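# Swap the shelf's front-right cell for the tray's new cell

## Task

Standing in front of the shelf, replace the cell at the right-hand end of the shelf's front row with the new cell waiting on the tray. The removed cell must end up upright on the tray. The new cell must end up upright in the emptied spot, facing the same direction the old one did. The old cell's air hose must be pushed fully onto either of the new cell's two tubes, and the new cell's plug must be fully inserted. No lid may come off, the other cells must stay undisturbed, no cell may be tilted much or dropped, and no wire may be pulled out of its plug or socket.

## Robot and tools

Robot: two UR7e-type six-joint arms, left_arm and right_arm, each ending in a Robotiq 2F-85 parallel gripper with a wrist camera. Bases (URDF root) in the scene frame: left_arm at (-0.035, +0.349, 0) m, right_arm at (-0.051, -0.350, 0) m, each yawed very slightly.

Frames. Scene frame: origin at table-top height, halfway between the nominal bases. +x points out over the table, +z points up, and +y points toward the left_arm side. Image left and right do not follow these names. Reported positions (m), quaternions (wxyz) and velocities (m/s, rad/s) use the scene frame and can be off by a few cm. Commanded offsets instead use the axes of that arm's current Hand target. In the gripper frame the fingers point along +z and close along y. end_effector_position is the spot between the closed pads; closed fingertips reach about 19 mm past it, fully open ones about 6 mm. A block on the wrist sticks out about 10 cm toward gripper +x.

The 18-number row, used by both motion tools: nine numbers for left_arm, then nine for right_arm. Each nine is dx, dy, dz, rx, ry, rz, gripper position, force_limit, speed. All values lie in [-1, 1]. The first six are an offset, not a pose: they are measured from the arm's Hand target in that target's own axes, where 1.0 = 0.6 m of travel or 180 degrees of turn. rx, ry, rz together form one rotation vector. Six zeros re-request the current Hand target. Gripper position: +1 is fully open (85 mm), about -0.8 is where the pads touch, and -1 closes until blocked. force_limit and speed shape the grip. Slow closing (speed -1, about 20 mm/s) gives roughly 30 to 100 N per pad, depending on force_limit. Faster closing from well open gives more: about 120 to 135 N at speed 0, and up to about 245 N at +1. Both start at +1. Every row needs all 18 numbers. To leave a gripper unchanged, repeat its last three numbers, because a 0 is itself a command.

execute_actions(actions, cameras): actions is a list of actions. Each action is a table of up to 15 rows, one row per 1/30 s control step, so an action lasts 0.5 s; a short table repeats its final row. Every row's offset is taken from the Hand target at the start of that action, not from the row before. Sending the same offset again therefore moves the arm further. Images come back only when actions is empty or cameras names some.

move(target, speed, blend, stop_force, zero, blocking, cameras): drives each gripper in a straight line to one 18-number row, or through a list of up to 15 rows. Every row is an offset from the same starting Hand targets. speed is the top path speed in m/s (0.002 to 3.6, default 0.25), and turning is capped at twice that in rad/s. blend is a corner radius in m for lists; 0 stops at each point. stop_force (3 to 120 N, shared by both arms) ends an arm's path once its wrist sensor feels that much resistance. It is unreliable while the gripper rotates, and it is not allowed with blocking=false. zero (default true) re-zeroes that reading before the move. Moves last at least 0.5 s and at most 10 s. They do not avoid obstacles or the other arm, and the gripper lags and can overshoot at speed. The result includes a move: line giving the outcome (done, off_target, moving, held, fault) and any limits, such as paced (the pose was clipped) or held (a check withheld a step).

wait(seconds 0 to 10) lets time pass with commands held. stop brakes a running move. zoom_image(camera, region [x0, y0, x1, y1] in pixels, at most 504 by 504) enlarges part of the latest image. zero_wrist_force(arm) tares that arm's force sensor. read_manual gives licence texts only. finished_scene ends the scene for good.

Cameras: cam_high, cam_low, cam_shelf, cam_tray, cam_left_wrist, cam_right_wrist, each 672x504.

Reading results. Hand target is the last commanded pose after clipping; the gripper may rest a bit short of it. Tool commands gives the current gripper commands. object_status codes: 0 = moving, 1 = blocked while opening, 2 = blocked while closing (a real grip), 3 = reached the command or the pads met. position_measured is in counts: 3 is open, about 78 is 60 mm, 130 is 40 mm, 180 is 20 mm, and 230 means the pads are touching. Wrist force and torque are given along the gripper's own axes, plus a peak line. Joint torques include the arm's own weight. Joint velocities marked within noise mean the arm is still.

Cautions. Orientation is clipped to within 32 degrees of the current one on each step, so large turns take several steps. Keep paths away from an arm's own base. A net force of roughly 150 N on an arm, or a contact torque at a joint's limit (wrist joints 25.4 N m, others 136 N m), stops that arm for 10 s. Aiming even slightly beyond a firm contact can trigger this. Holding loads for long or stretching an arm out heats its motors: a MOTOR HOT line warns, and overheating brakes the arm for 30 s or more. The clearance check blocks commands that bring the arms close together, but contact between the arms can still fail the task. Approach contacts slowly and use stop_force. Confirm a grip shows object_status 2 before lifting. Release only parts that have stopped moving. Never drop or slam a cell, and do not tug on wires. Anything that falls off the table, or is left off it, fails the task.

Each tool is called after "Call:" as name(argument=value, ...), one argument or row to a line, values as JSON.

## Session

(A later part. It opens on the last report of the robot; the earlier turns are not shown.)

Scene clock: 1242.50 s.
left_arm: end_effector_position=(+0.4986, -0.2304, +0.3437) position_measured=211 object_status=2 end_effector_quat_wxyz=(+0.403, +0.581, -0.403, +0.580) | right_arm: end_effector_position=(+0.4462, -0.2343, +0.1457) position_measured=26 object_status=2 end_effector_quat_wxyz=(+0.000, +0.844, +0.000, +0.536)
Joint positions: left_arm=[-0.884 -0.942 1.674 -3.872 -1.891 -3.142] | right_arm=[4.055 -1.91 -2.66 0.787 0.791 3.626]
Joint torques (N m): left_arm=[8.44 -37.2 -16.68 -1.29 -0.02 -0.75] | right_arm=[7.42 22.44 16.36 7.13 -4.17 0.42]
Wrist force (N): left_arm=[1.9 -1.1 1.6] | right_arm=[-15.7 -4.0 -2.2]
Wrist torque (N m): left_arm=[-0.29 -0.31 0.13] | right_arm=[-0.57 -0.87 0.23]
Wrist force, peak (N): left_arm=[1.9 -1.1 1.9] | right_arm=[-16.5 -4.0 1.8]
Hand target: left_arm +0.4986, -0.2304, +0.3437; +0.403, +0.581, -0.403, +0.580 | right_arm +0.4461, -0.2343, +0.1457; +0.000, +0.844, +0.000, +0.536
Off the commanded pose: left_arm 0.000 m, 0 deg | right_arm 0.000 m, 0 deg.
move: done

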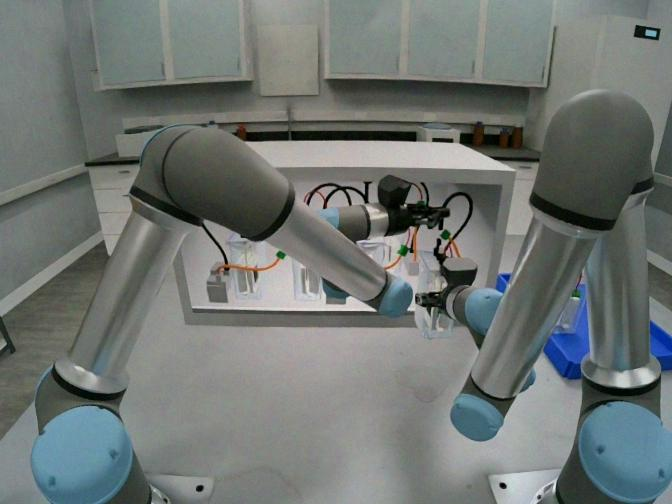

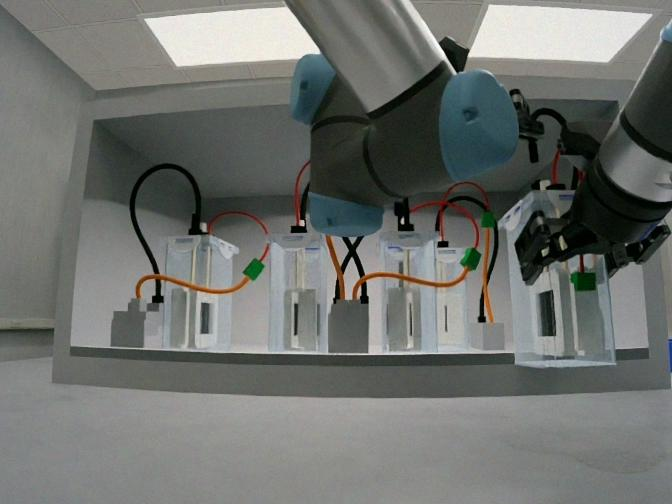

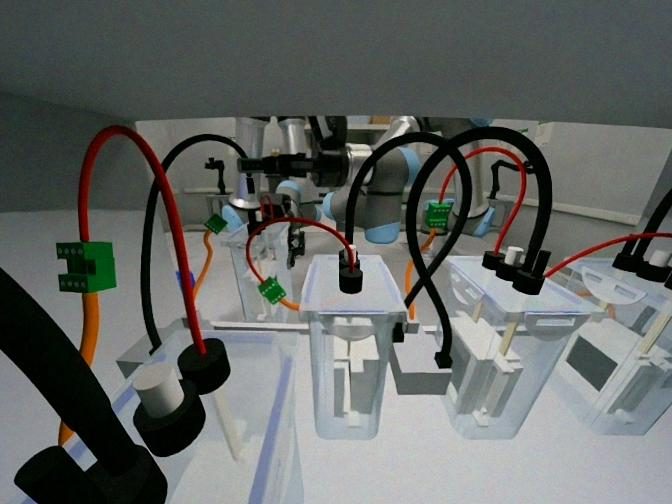

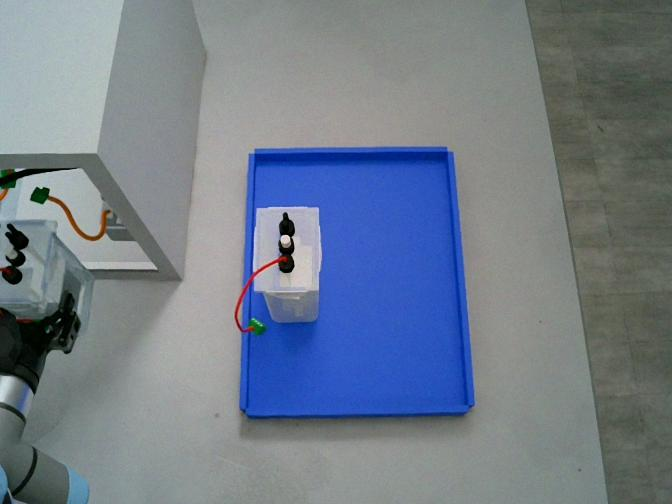

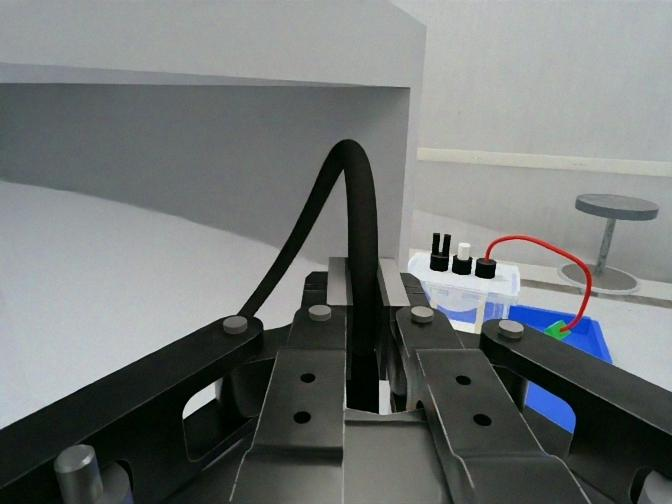

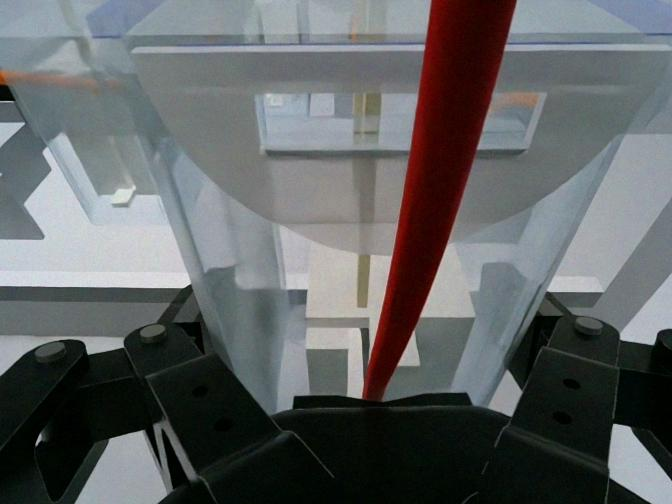

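Call:
move(
  target=[0.0,0.0312,-0.0117,0,0,0,-1,-0.2,-1,-0.0141,0,-0.0302,0,0,0,-1,0.8,-1],
  speed=0.05,
  cameras=["cam_right_wrist","cam_left_wrist","cam_low","cam_shelf"],
)

Scene clock: 1248.10 s.
left_arm: end_effector_position=(+0.4786, -0.2304, +0.3438) position_measured=211 object_status=2 end_effector_quat_wxyz=(+0.403, +0.581, -0.403, +0.580) | right_arm: end_effector_position=(+0.4261, -0.2343, +0.1458) position_measured=26 object_status=2 end_effector_quat_wxyz=(+0.000, +0.844, +0.000, +0.536)
Joint positions: left_arm=[-0.914 -0.971 1.726 -3.896 -1.861 -3.142] | right_arm=[4.12 -1.879 -2.721 0.776 0.74 3.683]
Joint torques (N m): left_arm=[10.15 -33.33 -25.46 -0.96 -2.32 -1.68] | right_arm=[-8.21 15.29 21.84 6.89 -1.56 -1.96]
Wrist force (N): left_arm=[1.5 -1.2 2.0] | right_arm=[-13.7 -3.1 4.5]
Wrist torque (N m): left_arm=[-0.30 -0.26 0.12] | right_arm=[-0.52 -0.37 0.12]
Wrist force, peak (N): left_arm=[2.0 -1.6 1.9] | right_arm=[-16.6 -2.6 -1.1]
Hand target: left_arm +0.4786, -0.2304, +0.3437; +0.403, +0.581, -0.403, +0.580 | right_arm +0.4261, -0.2343, +0.1458; +0.000, +0.844, +0.000, +0.536
Off the commanded pose: left_arm 0.000 m, 0 deg | right_arm 0.000 m, 0 deg.
move: done
Images, in order (width x height): cam_low 672x504, cam_shelf 672x504, cam_left_wrist 672x504, cam_right_wrist 672x504.

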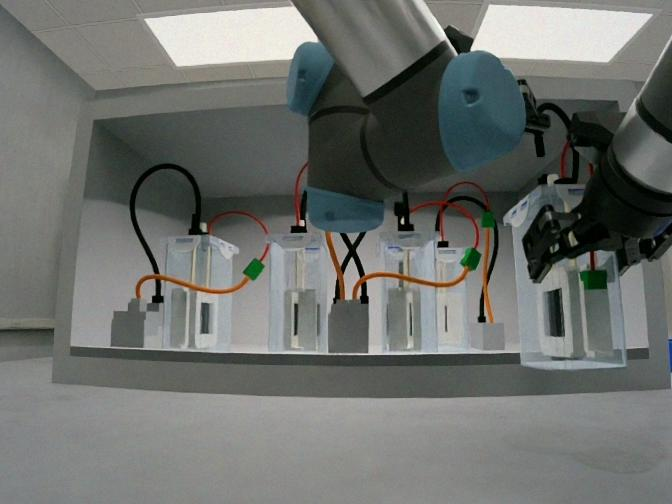

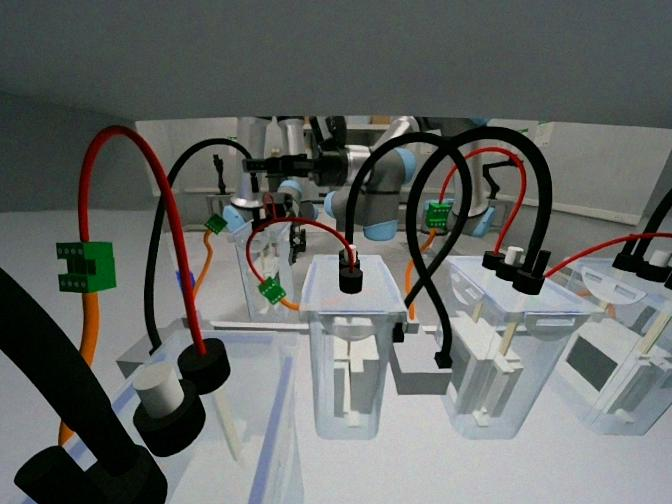

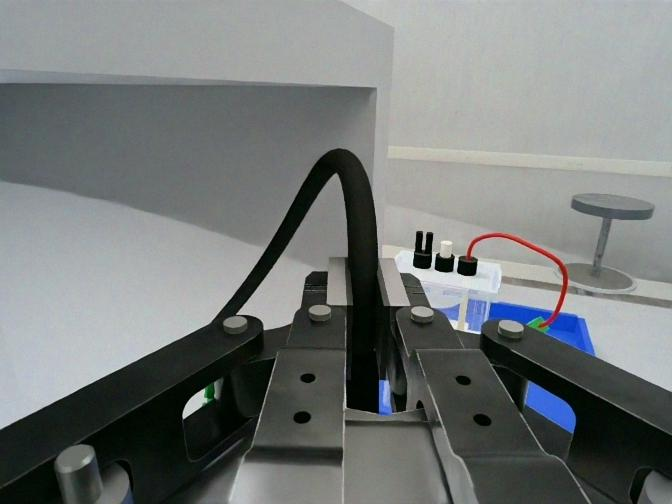

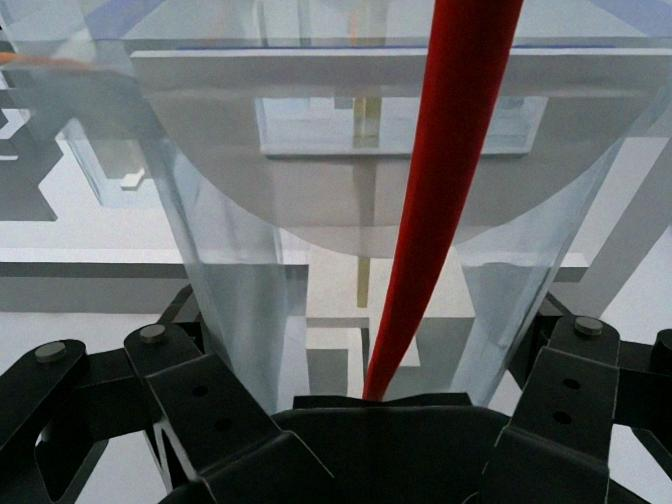

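Call:
move(
  target=[0,0,0,0,0,0,-1,-0.2,-1,0.0038,-0.0016,0.0082,0,-0.0056,0,-1,0.8,-1],
  speed=0.05,
  cameras=["cam_low","cam_shelf","cam_right_wrist"],
)

Call:
zoom_image(
  camera="cam_low",
  region=[520, 120, 580, 200],
)

Call:
zoom_image(
  camera="cam_shelf",
  region=[235, 170, 275, 240],
)

Scene clock: 1259.13 s.
left_arm: end_effector_position=(+0.4786, -0.2304, +0.3437) position_measured=211 object_status=2 end_effector_quat_wxyz=(+0.403, +0.581, -0.403, +0.580) | right_arm: end_effector_position=(+0.4317, -0.2333, +0.1458) position_measured=26 object_status=2 end_effector_quat_wxyz=(-0.001, +0.849, +0.000, +0.529) end_effector_velocity=(+0.000, +0.000, +0.001) end_effector_angular_velocity=(+0.002, -0.004, -0.001)
Joint positions: left_arm=[-0.914 -0.971 1.726 -3.896 -1.861 -3.142] | right_arm=[4.097 -1.86 -2.7 0.729 0.766 3.678]
Joint velocities: left_arm=[within noise] | right_arm=[0.003 -0.001 -0.001 0.007 -0.004 0]
Joint torques (N m): left_arm=[8.45 -34.09 -26.64 -1.03 -2.26 -1.51] | right_arm=[9.02 16.52 -0.1 8.32 -4.48 0.21]
Wrist force (N): left_arm=[1.8 -1.0 1.7] | right_arm=[-14.0 -3.4 4.4]
Wrist torque (N m): left_arm=[-0.26 -0.30 0.13] | right_arm=[-0.57 -0.41 0.14]
Wrist force, peak (N): left_arm=[2.0 -1.0 2.0] | right_arm=[-14.6 -3.4 4.4]
Hand target: left_arm +0.4786, -0.2304, +0.3437; +0.403, +0.581, -0.403, +0.580 | right_arm +0.4316, -0.2333, +0.1457; +0.000, +0.849, +0.000, +0.529
Off the commanded pose: left_arm 0.000 m, 0 deg | right_arm 0.000 m, 0 deg.
move: done
Images, in order (width x height): cam_low 672x504, cam_shelf 672x504, cam_right_wrist 672x504.

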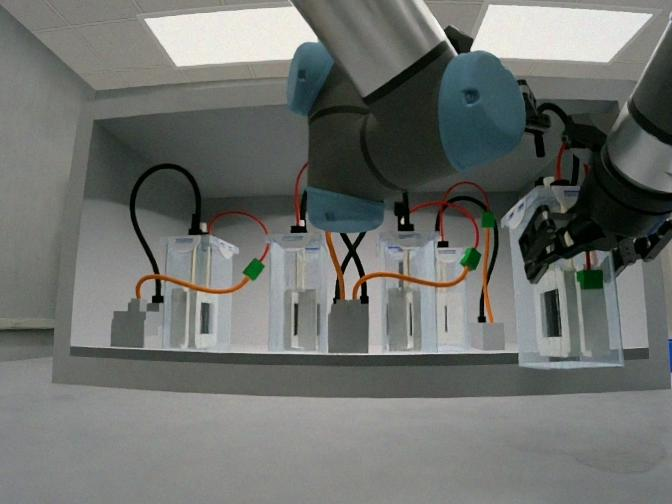

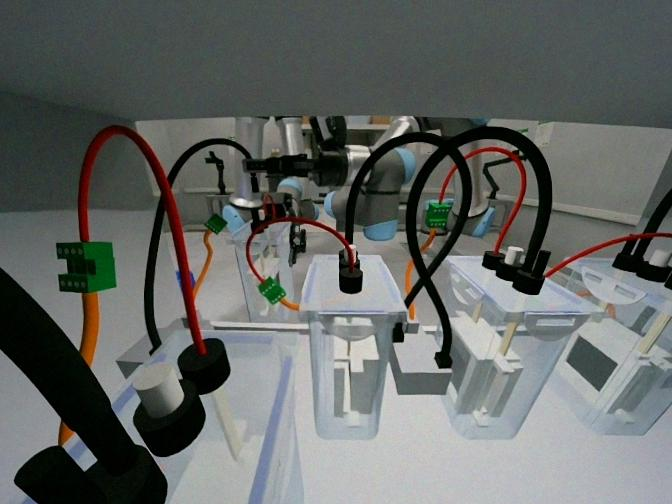

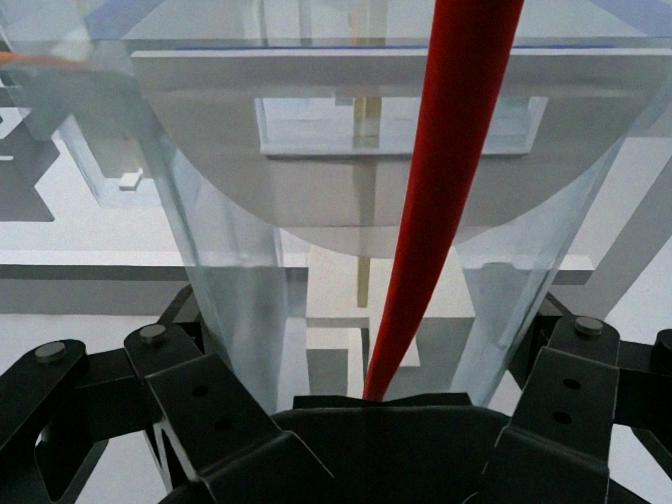

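Scaled by 6.300 from the camera's 672x504 image, which has a finer 960x720 frame.

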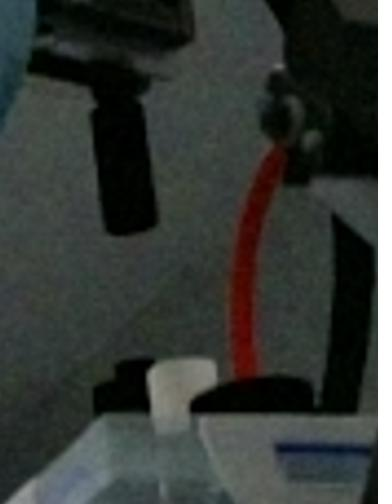

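Scaled by 7.200 from the camera's 672x504 image, which has a finer 960x720 frame.

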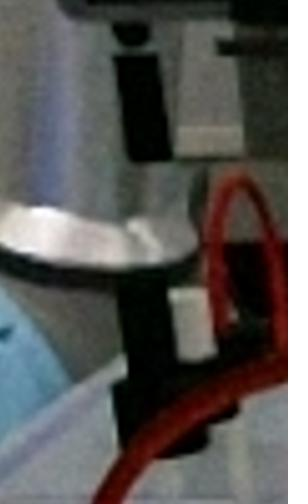

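Call:
execute_actions(
  actions=[],
)

Scene clock: 1278.43 s.
left_arm: end_effector_position=(+0.4786, -0.2304, +0.3437) position_measured=211 object_status=2 end_effector_quat_wxyz=(+0.403, +0.581, -0.403, +0.580) | right_arm: end_effector_position=(+0.4316, -0.2333, +0.1457) position_measured=26 object_status=2 end_effector_quat_wxyz=(+0.000, +0.849, +0.000, +0.529)
Joint positions: left_arm=[-0.914 -0.971 1.726 -3.896 -1.861 -3.142] | right_arm=[4.097 -1.86 -2.7 0.729 0.766 3.678]
Joint velocities: within noise
Joint torques (N m): left_arm=[8.85 -33.63 -26.11 -1.06 -2.21 -1.37] | right_arm=[9.24 15.65 -0.16 8.22 -4.56 2.22]
Wrist force (N): left_arm=[1.8 -1.0 1.8] | right_arm=[-14.1 -3.4 4.4]
Wrist torque (N m): left_arm=[-0.26 -0.30 0.13] | right_arm=[-0.57 -0.35 0.14]
Wrist force, peak (N): left_arm=[1.8 -1.1 2.1] | right_arm=[-14.3 -3.3 5.0]
Hand target: left_arm +0.4786, -0.2304, +0.3437; +0.403, +0.581, -0.403, +0.580 | right_arm +0.4316, -0.2333, +0.1457; +0.000, +0.849, +0.000, +0.529
Tool commands: left_gripper/position=-1.0 left_gripper/force_limit=-0.2 left_gripper/speed=-1.0 right_gripper/position=-1.0 right_gripper/force_limit=+0.8 right_gripper/speed=-1.0
Off the commanded pose: left_arm 0.000 m, 0 deg | right_arm 0.000 m, 0 deg.

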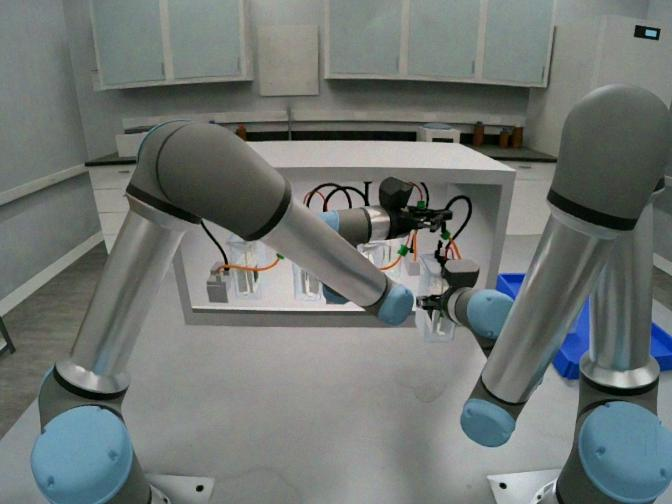

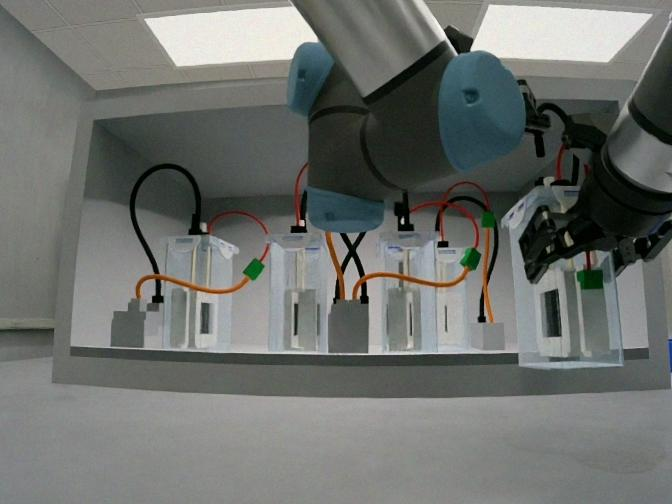

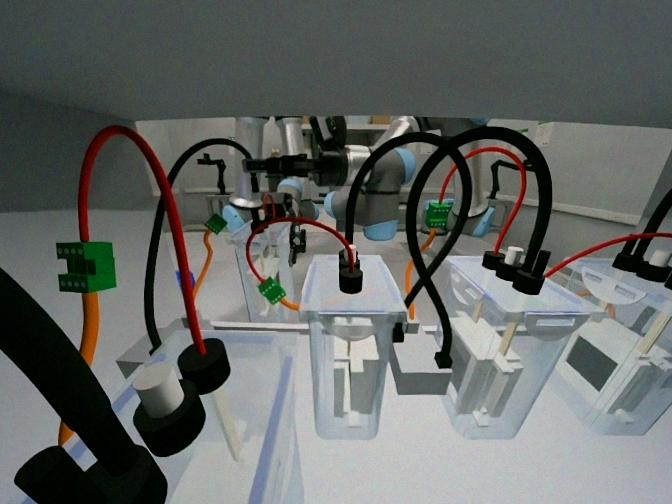

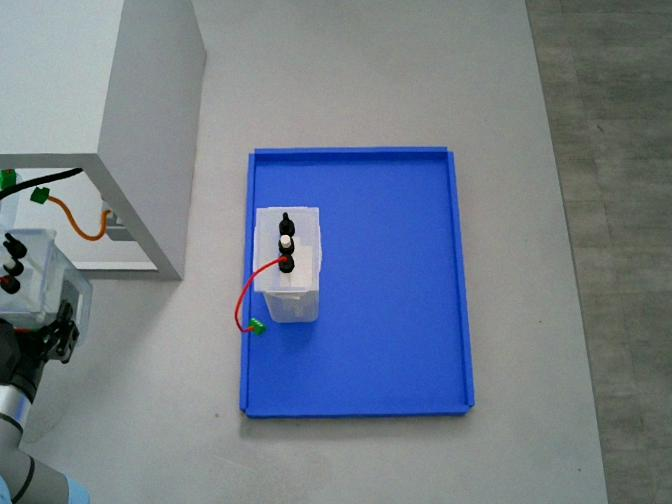

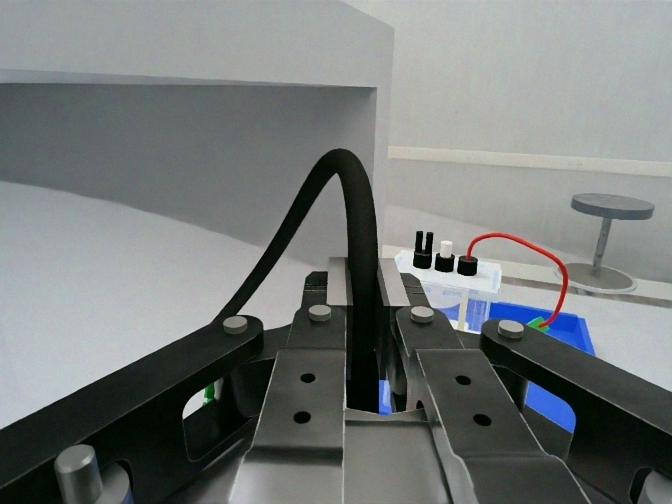

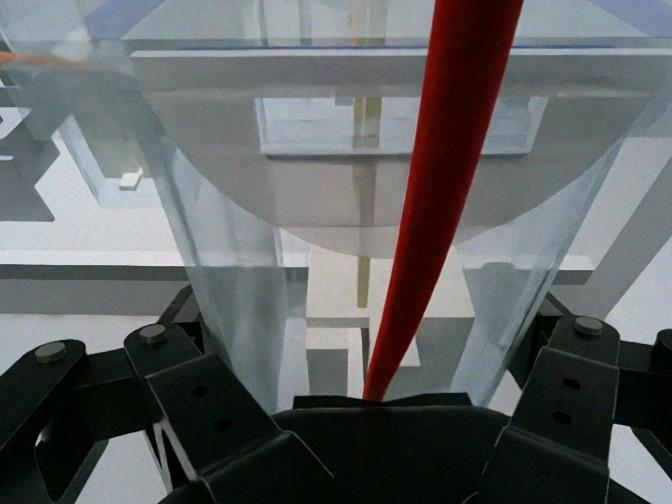

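Call:
move(
  target=[-0.0283,0,0,0,0,0,-1,-0.2,-1,0,0,0,0,0,0,-1,0.8,-1],
  speed=0.02,
  stop_force=5,
  cameras=["cam_low","cam_shelf","cam_tray"],
)

Call:
zoom_image(
  camera="cam_low",
  region=[510, 130, 580, 200],
)

Call:
zoom_image(
  camera="cam_shelf",
  region=[225, 160, 295, 230],
)

Scene clock: 1284.73 s.
left_arm: end_effector_position=(+0.4786, -0.2304, +0.3268) position_measured=211 object_status=2 end_effector_quat_wxyz=(+0.403, +0.581, -0.403, +0.580) | right_arm: end_effector_position=(+0.4316, -0.2333, +0.1457) position_measured=26 object_status=2 end_effector_quat_wxyz=(+0.000, +0.849, +0.000, +0.529)
Joint positions: left_arm=[-0.914 -0.942 1.734 -3.932 -1.861 -3.142] | right_arm=[4.097 -1.86 -2.701 0.729 0.766 3.678]
Joint torques (N m): left_arm=[5.47 -49.79 -26.09 -0.92 -1.06 -0.75] | right_arm=[9.51 16.23 0.12 7.73 -4.55 1.85]
Wrist force (N): left_arm=[1.9 -0.9 1.9] | right_arm=[-14.1 -3.3 4.4]
Wrist torque (N m): left_arm=[-0.25 -0.29 0.13] | right_arm=[-0.56 -0.37 0.14]
Wrist force, peak (N): left_arm=[2.2 -1.3 1.7] | right_arm=[-14.4 -3.4 4.6]
Hand target: left_arm +0.4786, -0.2304, +0.3268; +0.403, +0.581, -0.403, +0.580 | right_arm +0.4316, -0.2333, +0.1457; +0.000, +0.849, +0.000, +0.529
Off the commanded pose: left_arm 0.000 m, 0 deg | right_arm 0.000 m, 0 deg.
move: done
Images, in order (width x height): cam_low 672x504, cam_shelf 672x504, cam_tray 672x504.

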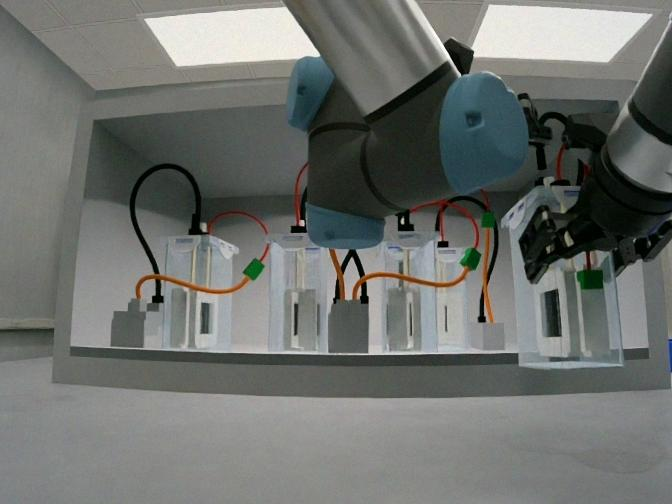

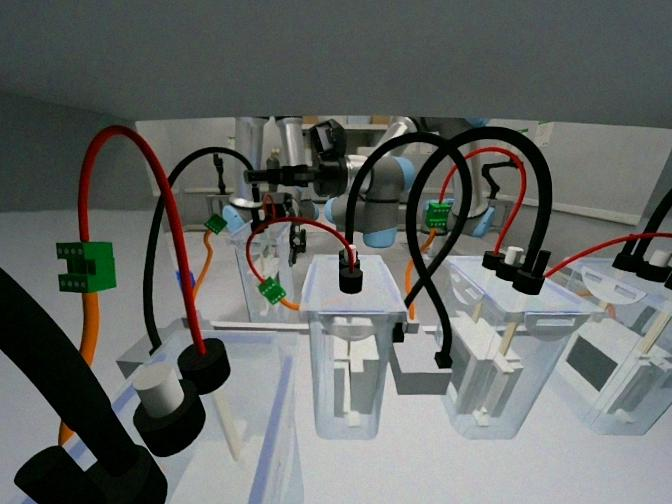

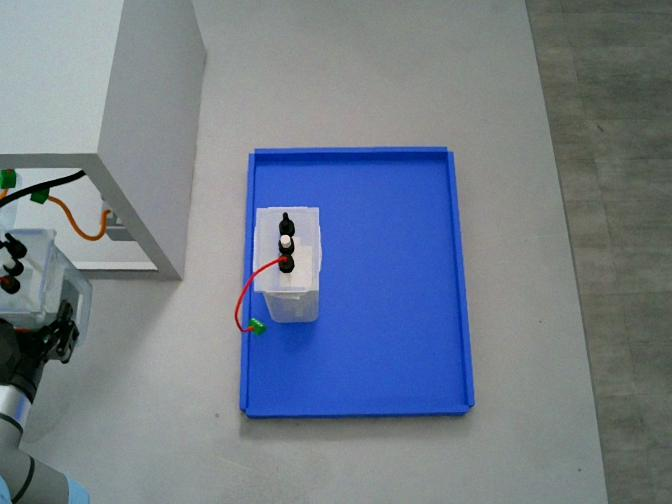

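Scaled by 7.200 from the camera's 672x504 image, which has a finer 960x720 frame.

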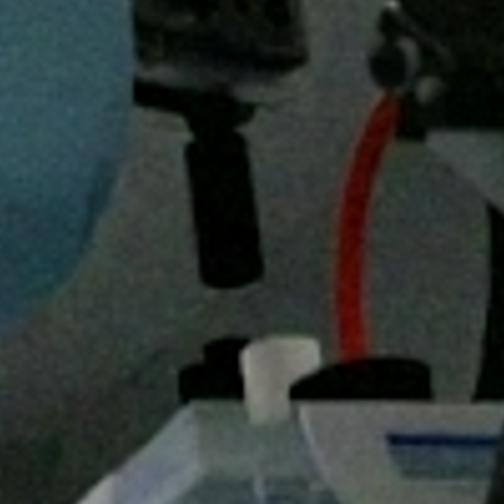

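Scaled by 7.200 from the camera's 672x504 image, which has a finer 960x720 frame.

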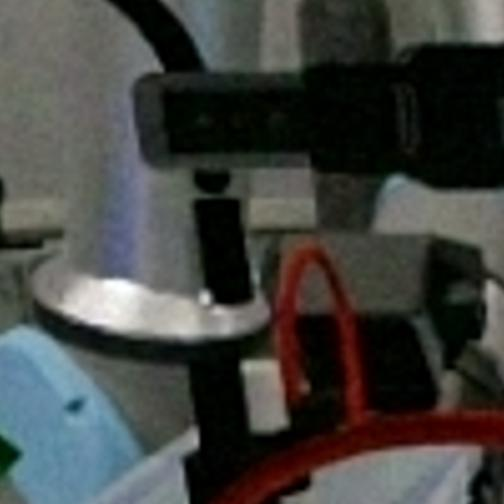

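Call:
move(
  target=[-0.0092,0,0,0,0,0,-1,-0.2,-1,0,0,0,0,0,0,-1,0.8,-1],
  speed=0.015,
  stop_force=4,
  cameras=["cam_low","cam_shelf"],
)

Call:
zoom_image(
  camera="cam_low",
  region=[520, 145, 560, 185],
)

Call:
zoom_image(
  camera="cam_shelf",
  region=[235, 185, 275, 225],
)

Scene clock: 1306.30 s.
left_arm: end_effector_position=(+0.4786, -0.2304, +0.3212) position_measured=211 object_status=2 end_effector_quat_wxyz=(+0.403, +0.581, -0.403, +0.580) | right_arm: end_effector_position=(+0.4316, -0.2333, +0.1457) position_measured=26 object_status=2 end_effector_quat_wxyz=(+0.000, +0.849, +0.000, +0.529)
Joint positions: left_arm=[-0.914 -0.933 1.736 -3.943 -1.861 -3.142] | right_arm=[4.097 -1.86 -2.701 0.729 0.766 3.678]
Joint torques (N m): left_arm=[-5.66 -49.84 -22.48 -0.96 1.01 -0.38] | right_arm=[8.77 17.05 -0.34 6.9 -4.46 0.81]
Wrist force (N): left_arm=[1.9 -1.2 1.7] | right_arm=[-14.2 -3.3 4.3]
Wrist torque (N m): left_arm=[-0.30 -0.30 0.13] | right_arm=[-0.55 -0.35 0.14]
Wrist force, peak (N): left_arm=[2.3 -1.2 1.7] | right_arm=[-14.4 -3.1 4.8]
Hand target: left_arm +0.4786, -0.2304, +0.3212; +0.403, +0.581, -0.403, +0.580 | right_arm +0.4316, -0.2333, +0.1457; +0.000, +0.849, +0.000, +0.529
Off the commanded pose: left_arm 0.000 m, 0 deg | right_arm 0.000 m, 0 deg.
move: done
Images, in order (width x height): cam_low 672x504, cam_shelf 672x504.

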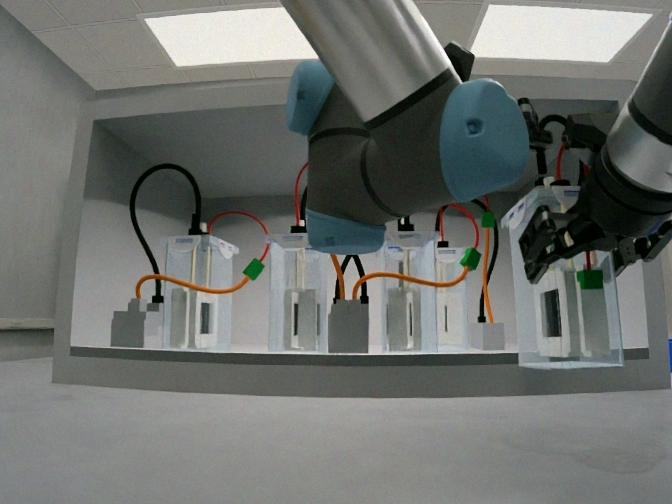

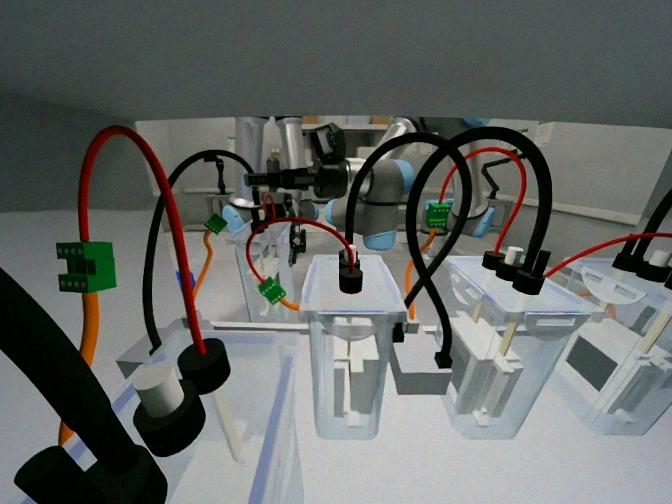

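Scaled by 12.600 from the camera's 672x504 image, which has a finer 960x720 frame.

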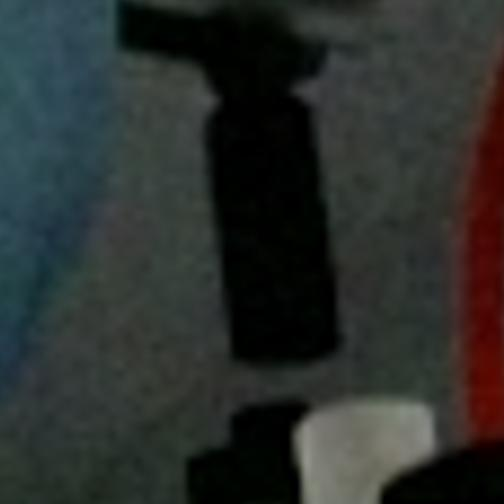

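Scaled by 12.600 from the camera's 672x504 image, which has a finer 960x720 frame.

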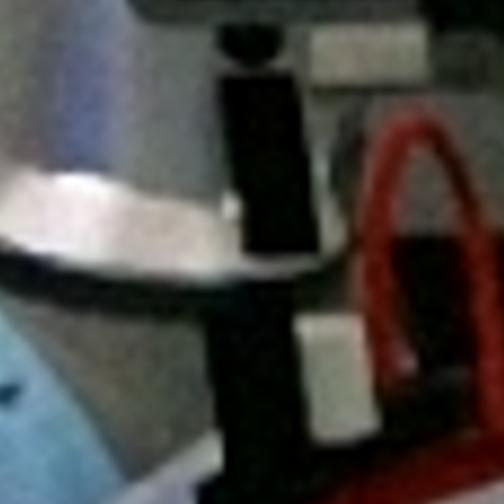

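Call:
move(
  target=[
    [0,0.0009,0.0024,0,0,0,-1,-0.2,-1,0,0,0,0,0,0,-1,0.8,-1],
    [-0.0167,0.0009,0.0024,0,0,0,-1,-0.2,-1,0,0,0,0,0,0,-1,0.8,-1],
  ],
  speed=0.01,
  stop_force=8,
  cameras=["cam_low","cam_shelf"],
)

Call:
zoom_image(
  camera="cam_low",
  region=[520, 145, 560, 185],
)

Call:
zoom_image(
  camera="cam_shelf",
  region=[235, 185, 275, 225],
)

Scene clock: 1320.43 s.
left_arm: end_effector_position=(+0.4786, -0.2319, +0.3112) position_measured=211 object_status=2 end_effector_quat_wxyz=(+0.403, +0.581, -0.403, +0.580) | right_arm: end_effector_position=(+0.4316, -0.2333, +0.1457) position_measured=26 object_status=2 end_effector_quat_wxyz=(+0.000, +0.849, +0.000, +0.529)
Joint positions: left_arm=[-0.915 -0.914 1.736 -3.962 -1.859 -3.142] | right_arm=[4.097 -1.86 -2.701 0.729 0.766 3.678]
Joint torques (N m): left_arm=[10.24 -50.33 -19.73 -0.92 -1.6 -0.42] | right_arm=[8.44 18.62 1.65 5.88 -4.34 -0.58]
Wrist force (N): left_arm=[2.4 0.7 1.3] | right_arm=[-13.5 -3.2 6.6]
Wrist torque (N m): left_arm=[-0.28 -0.35 0.06] | right_arm=[-0.53 -0.63 0.13]
Wrist force, peak (N): left_arm=[3.4 0.2 1.3] | right_arm=[-14.9 -3.4 6.0]
Hand target: left_arm +0.4786, -0.2319, +0.3112; +0.403, +0.581, -0.403, +0.580 | right_arm +0.4316, -0.2333, +0.1457; +0.000, +0.849, +0.000, +0.529
Off the commanded pose: left_arm 0.000 m, 0 deg | right_arm 0.000 m, 0 deg.
move: done
Images, in order (width x height): cam_low 672x504, cam_shelf 672x504.

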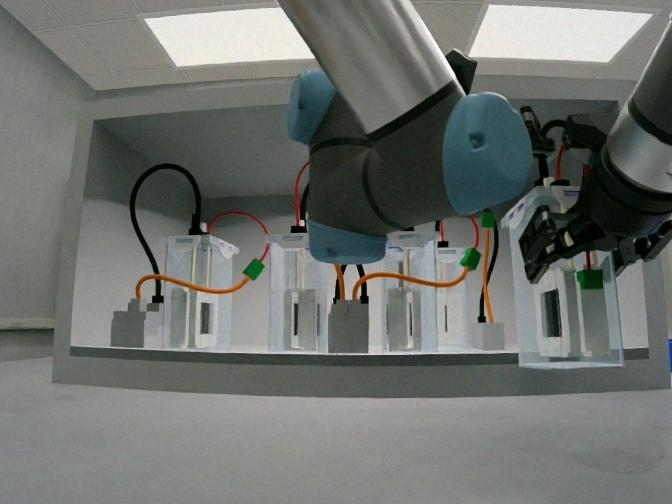

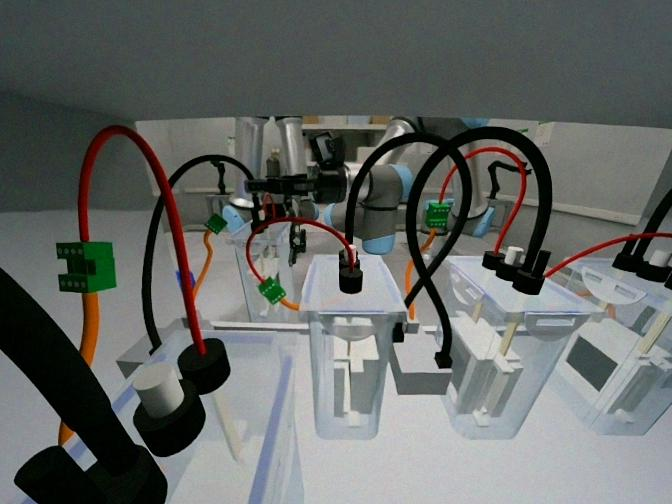

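Scaled by 12.600 from the camera's 672x504 image, which has a finer 960x720 frame.

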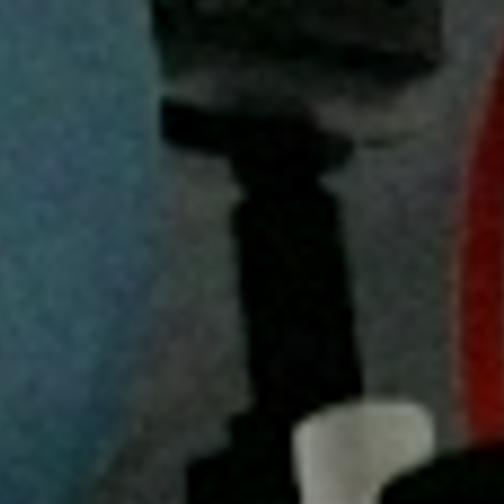

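Scaled by 12.600 from the camera's 672x504 image, which has a finer 960x720 frame.

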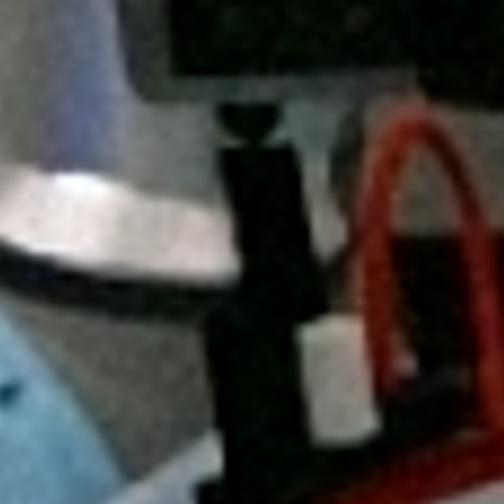

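Call:
move(
  target=[-0.008,0,0,0,0,0,-1,-0.2,-1,0,0,0,0,0,0,-1,0.8,-1],
  speed=0.01,
  stop_force=10,
  cameras=["cam_low","cam_shelf"],
)

Call:
zoom_image(
  camera="cam_low",
  region=[520, 145, 560, 185],
)

Call:
zoom_image(
  camera="cam_shelf",
  region=[235, 185, 275, 225],
)

Scene clock: 1337.47 s.
left_arm: end_effector_position=(+0.4786, -0.2319, +0.3064) position_measured=211 object_status=2 end_effector_quat_wxyz=(+0.403, +0.581, -0.403, +0.580) | right_arm: end_effector_position=(+0.4316, -0.2333, +0.1457) position_measured=26 object_status=2 end_effector_quat_wxyz=(+0.000, +0.849, +0.000, +0.529)
Joint positions: left_arm=[-0.915 -0.906 1.737 -3.972 -1.859 -3.142] | right_arm=[4.097 -1.86 -2.701 0.729 0.766 3.678]
Joint torques (N m): left_arm=[8.09 -49.26 -16.2 -0.86 -1.25 -0.81] | right_arm=[9.58 20.03 7.07 5.43 -4.25 -1.53]
Wrist force (N): left_arm=[2.4 1.3 0.9] | right_arm=[-13.4 -3.1 7.1]
Wrist torque (N m): left_arm=[-0.28 -0.29 0.04] | right_arm=[-0.51 -0.71 0.13]
Wrist force, peak (N): left_arm=[3.2 1.4 1.1] | right_arm=[-14.1 -3.4 7.2]
Hand target: left_arm +0.4786, -0.2319, +0.3064; +0.403, +0.581, -0.403, +0.580 | right_arm +0.4316, -0.2333, +0.1457; +0.000, +0.849, +0.000, +0.529
Off the commanded pose: left_arm 0.000 m, 0 deg | right_arm 0.000 m, 0 deg.
move: done
Images, in order (width x height): cam_low 672x504, cam_shelf 672x504.

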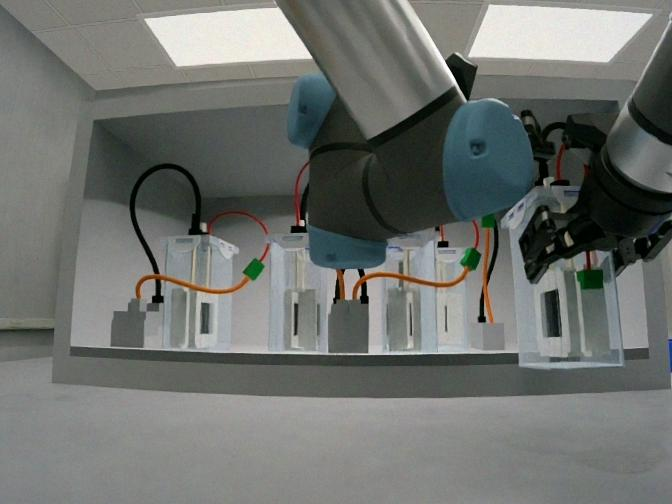

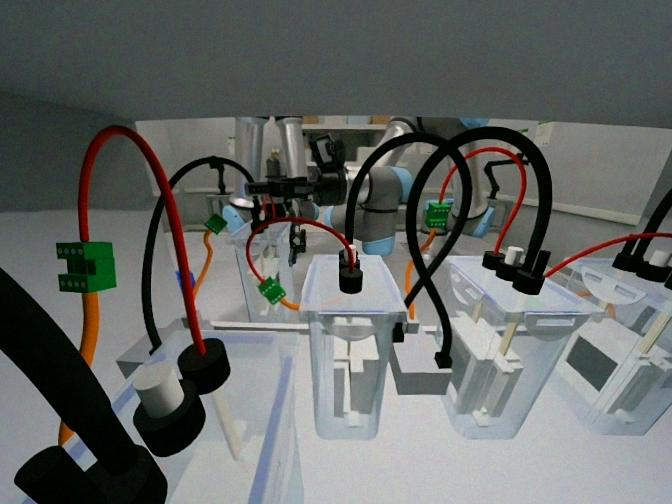

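Scaled by 12.600 from the camera's 672x504 image, which has a finer 960x720 frame.

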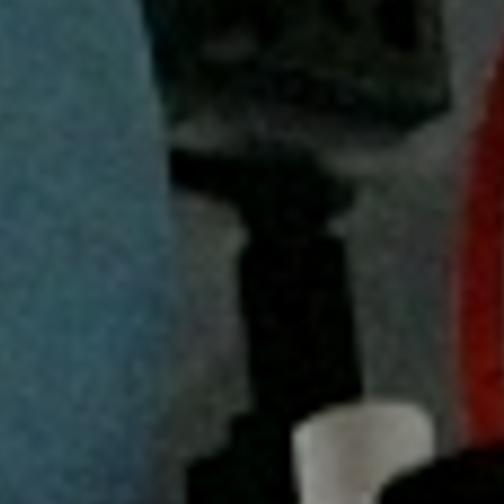

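Scaled by 12.600 from the camera's 672x504 image, which has a finer 960x720 frame.

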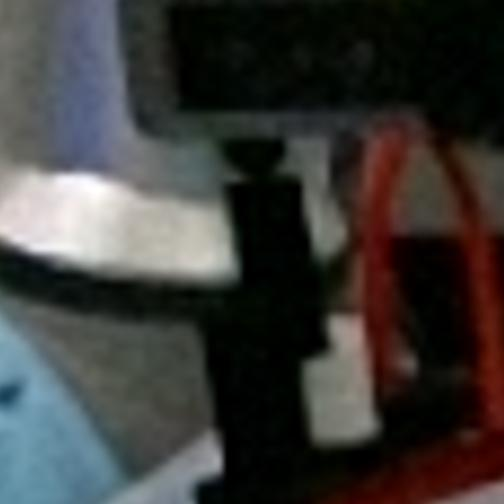

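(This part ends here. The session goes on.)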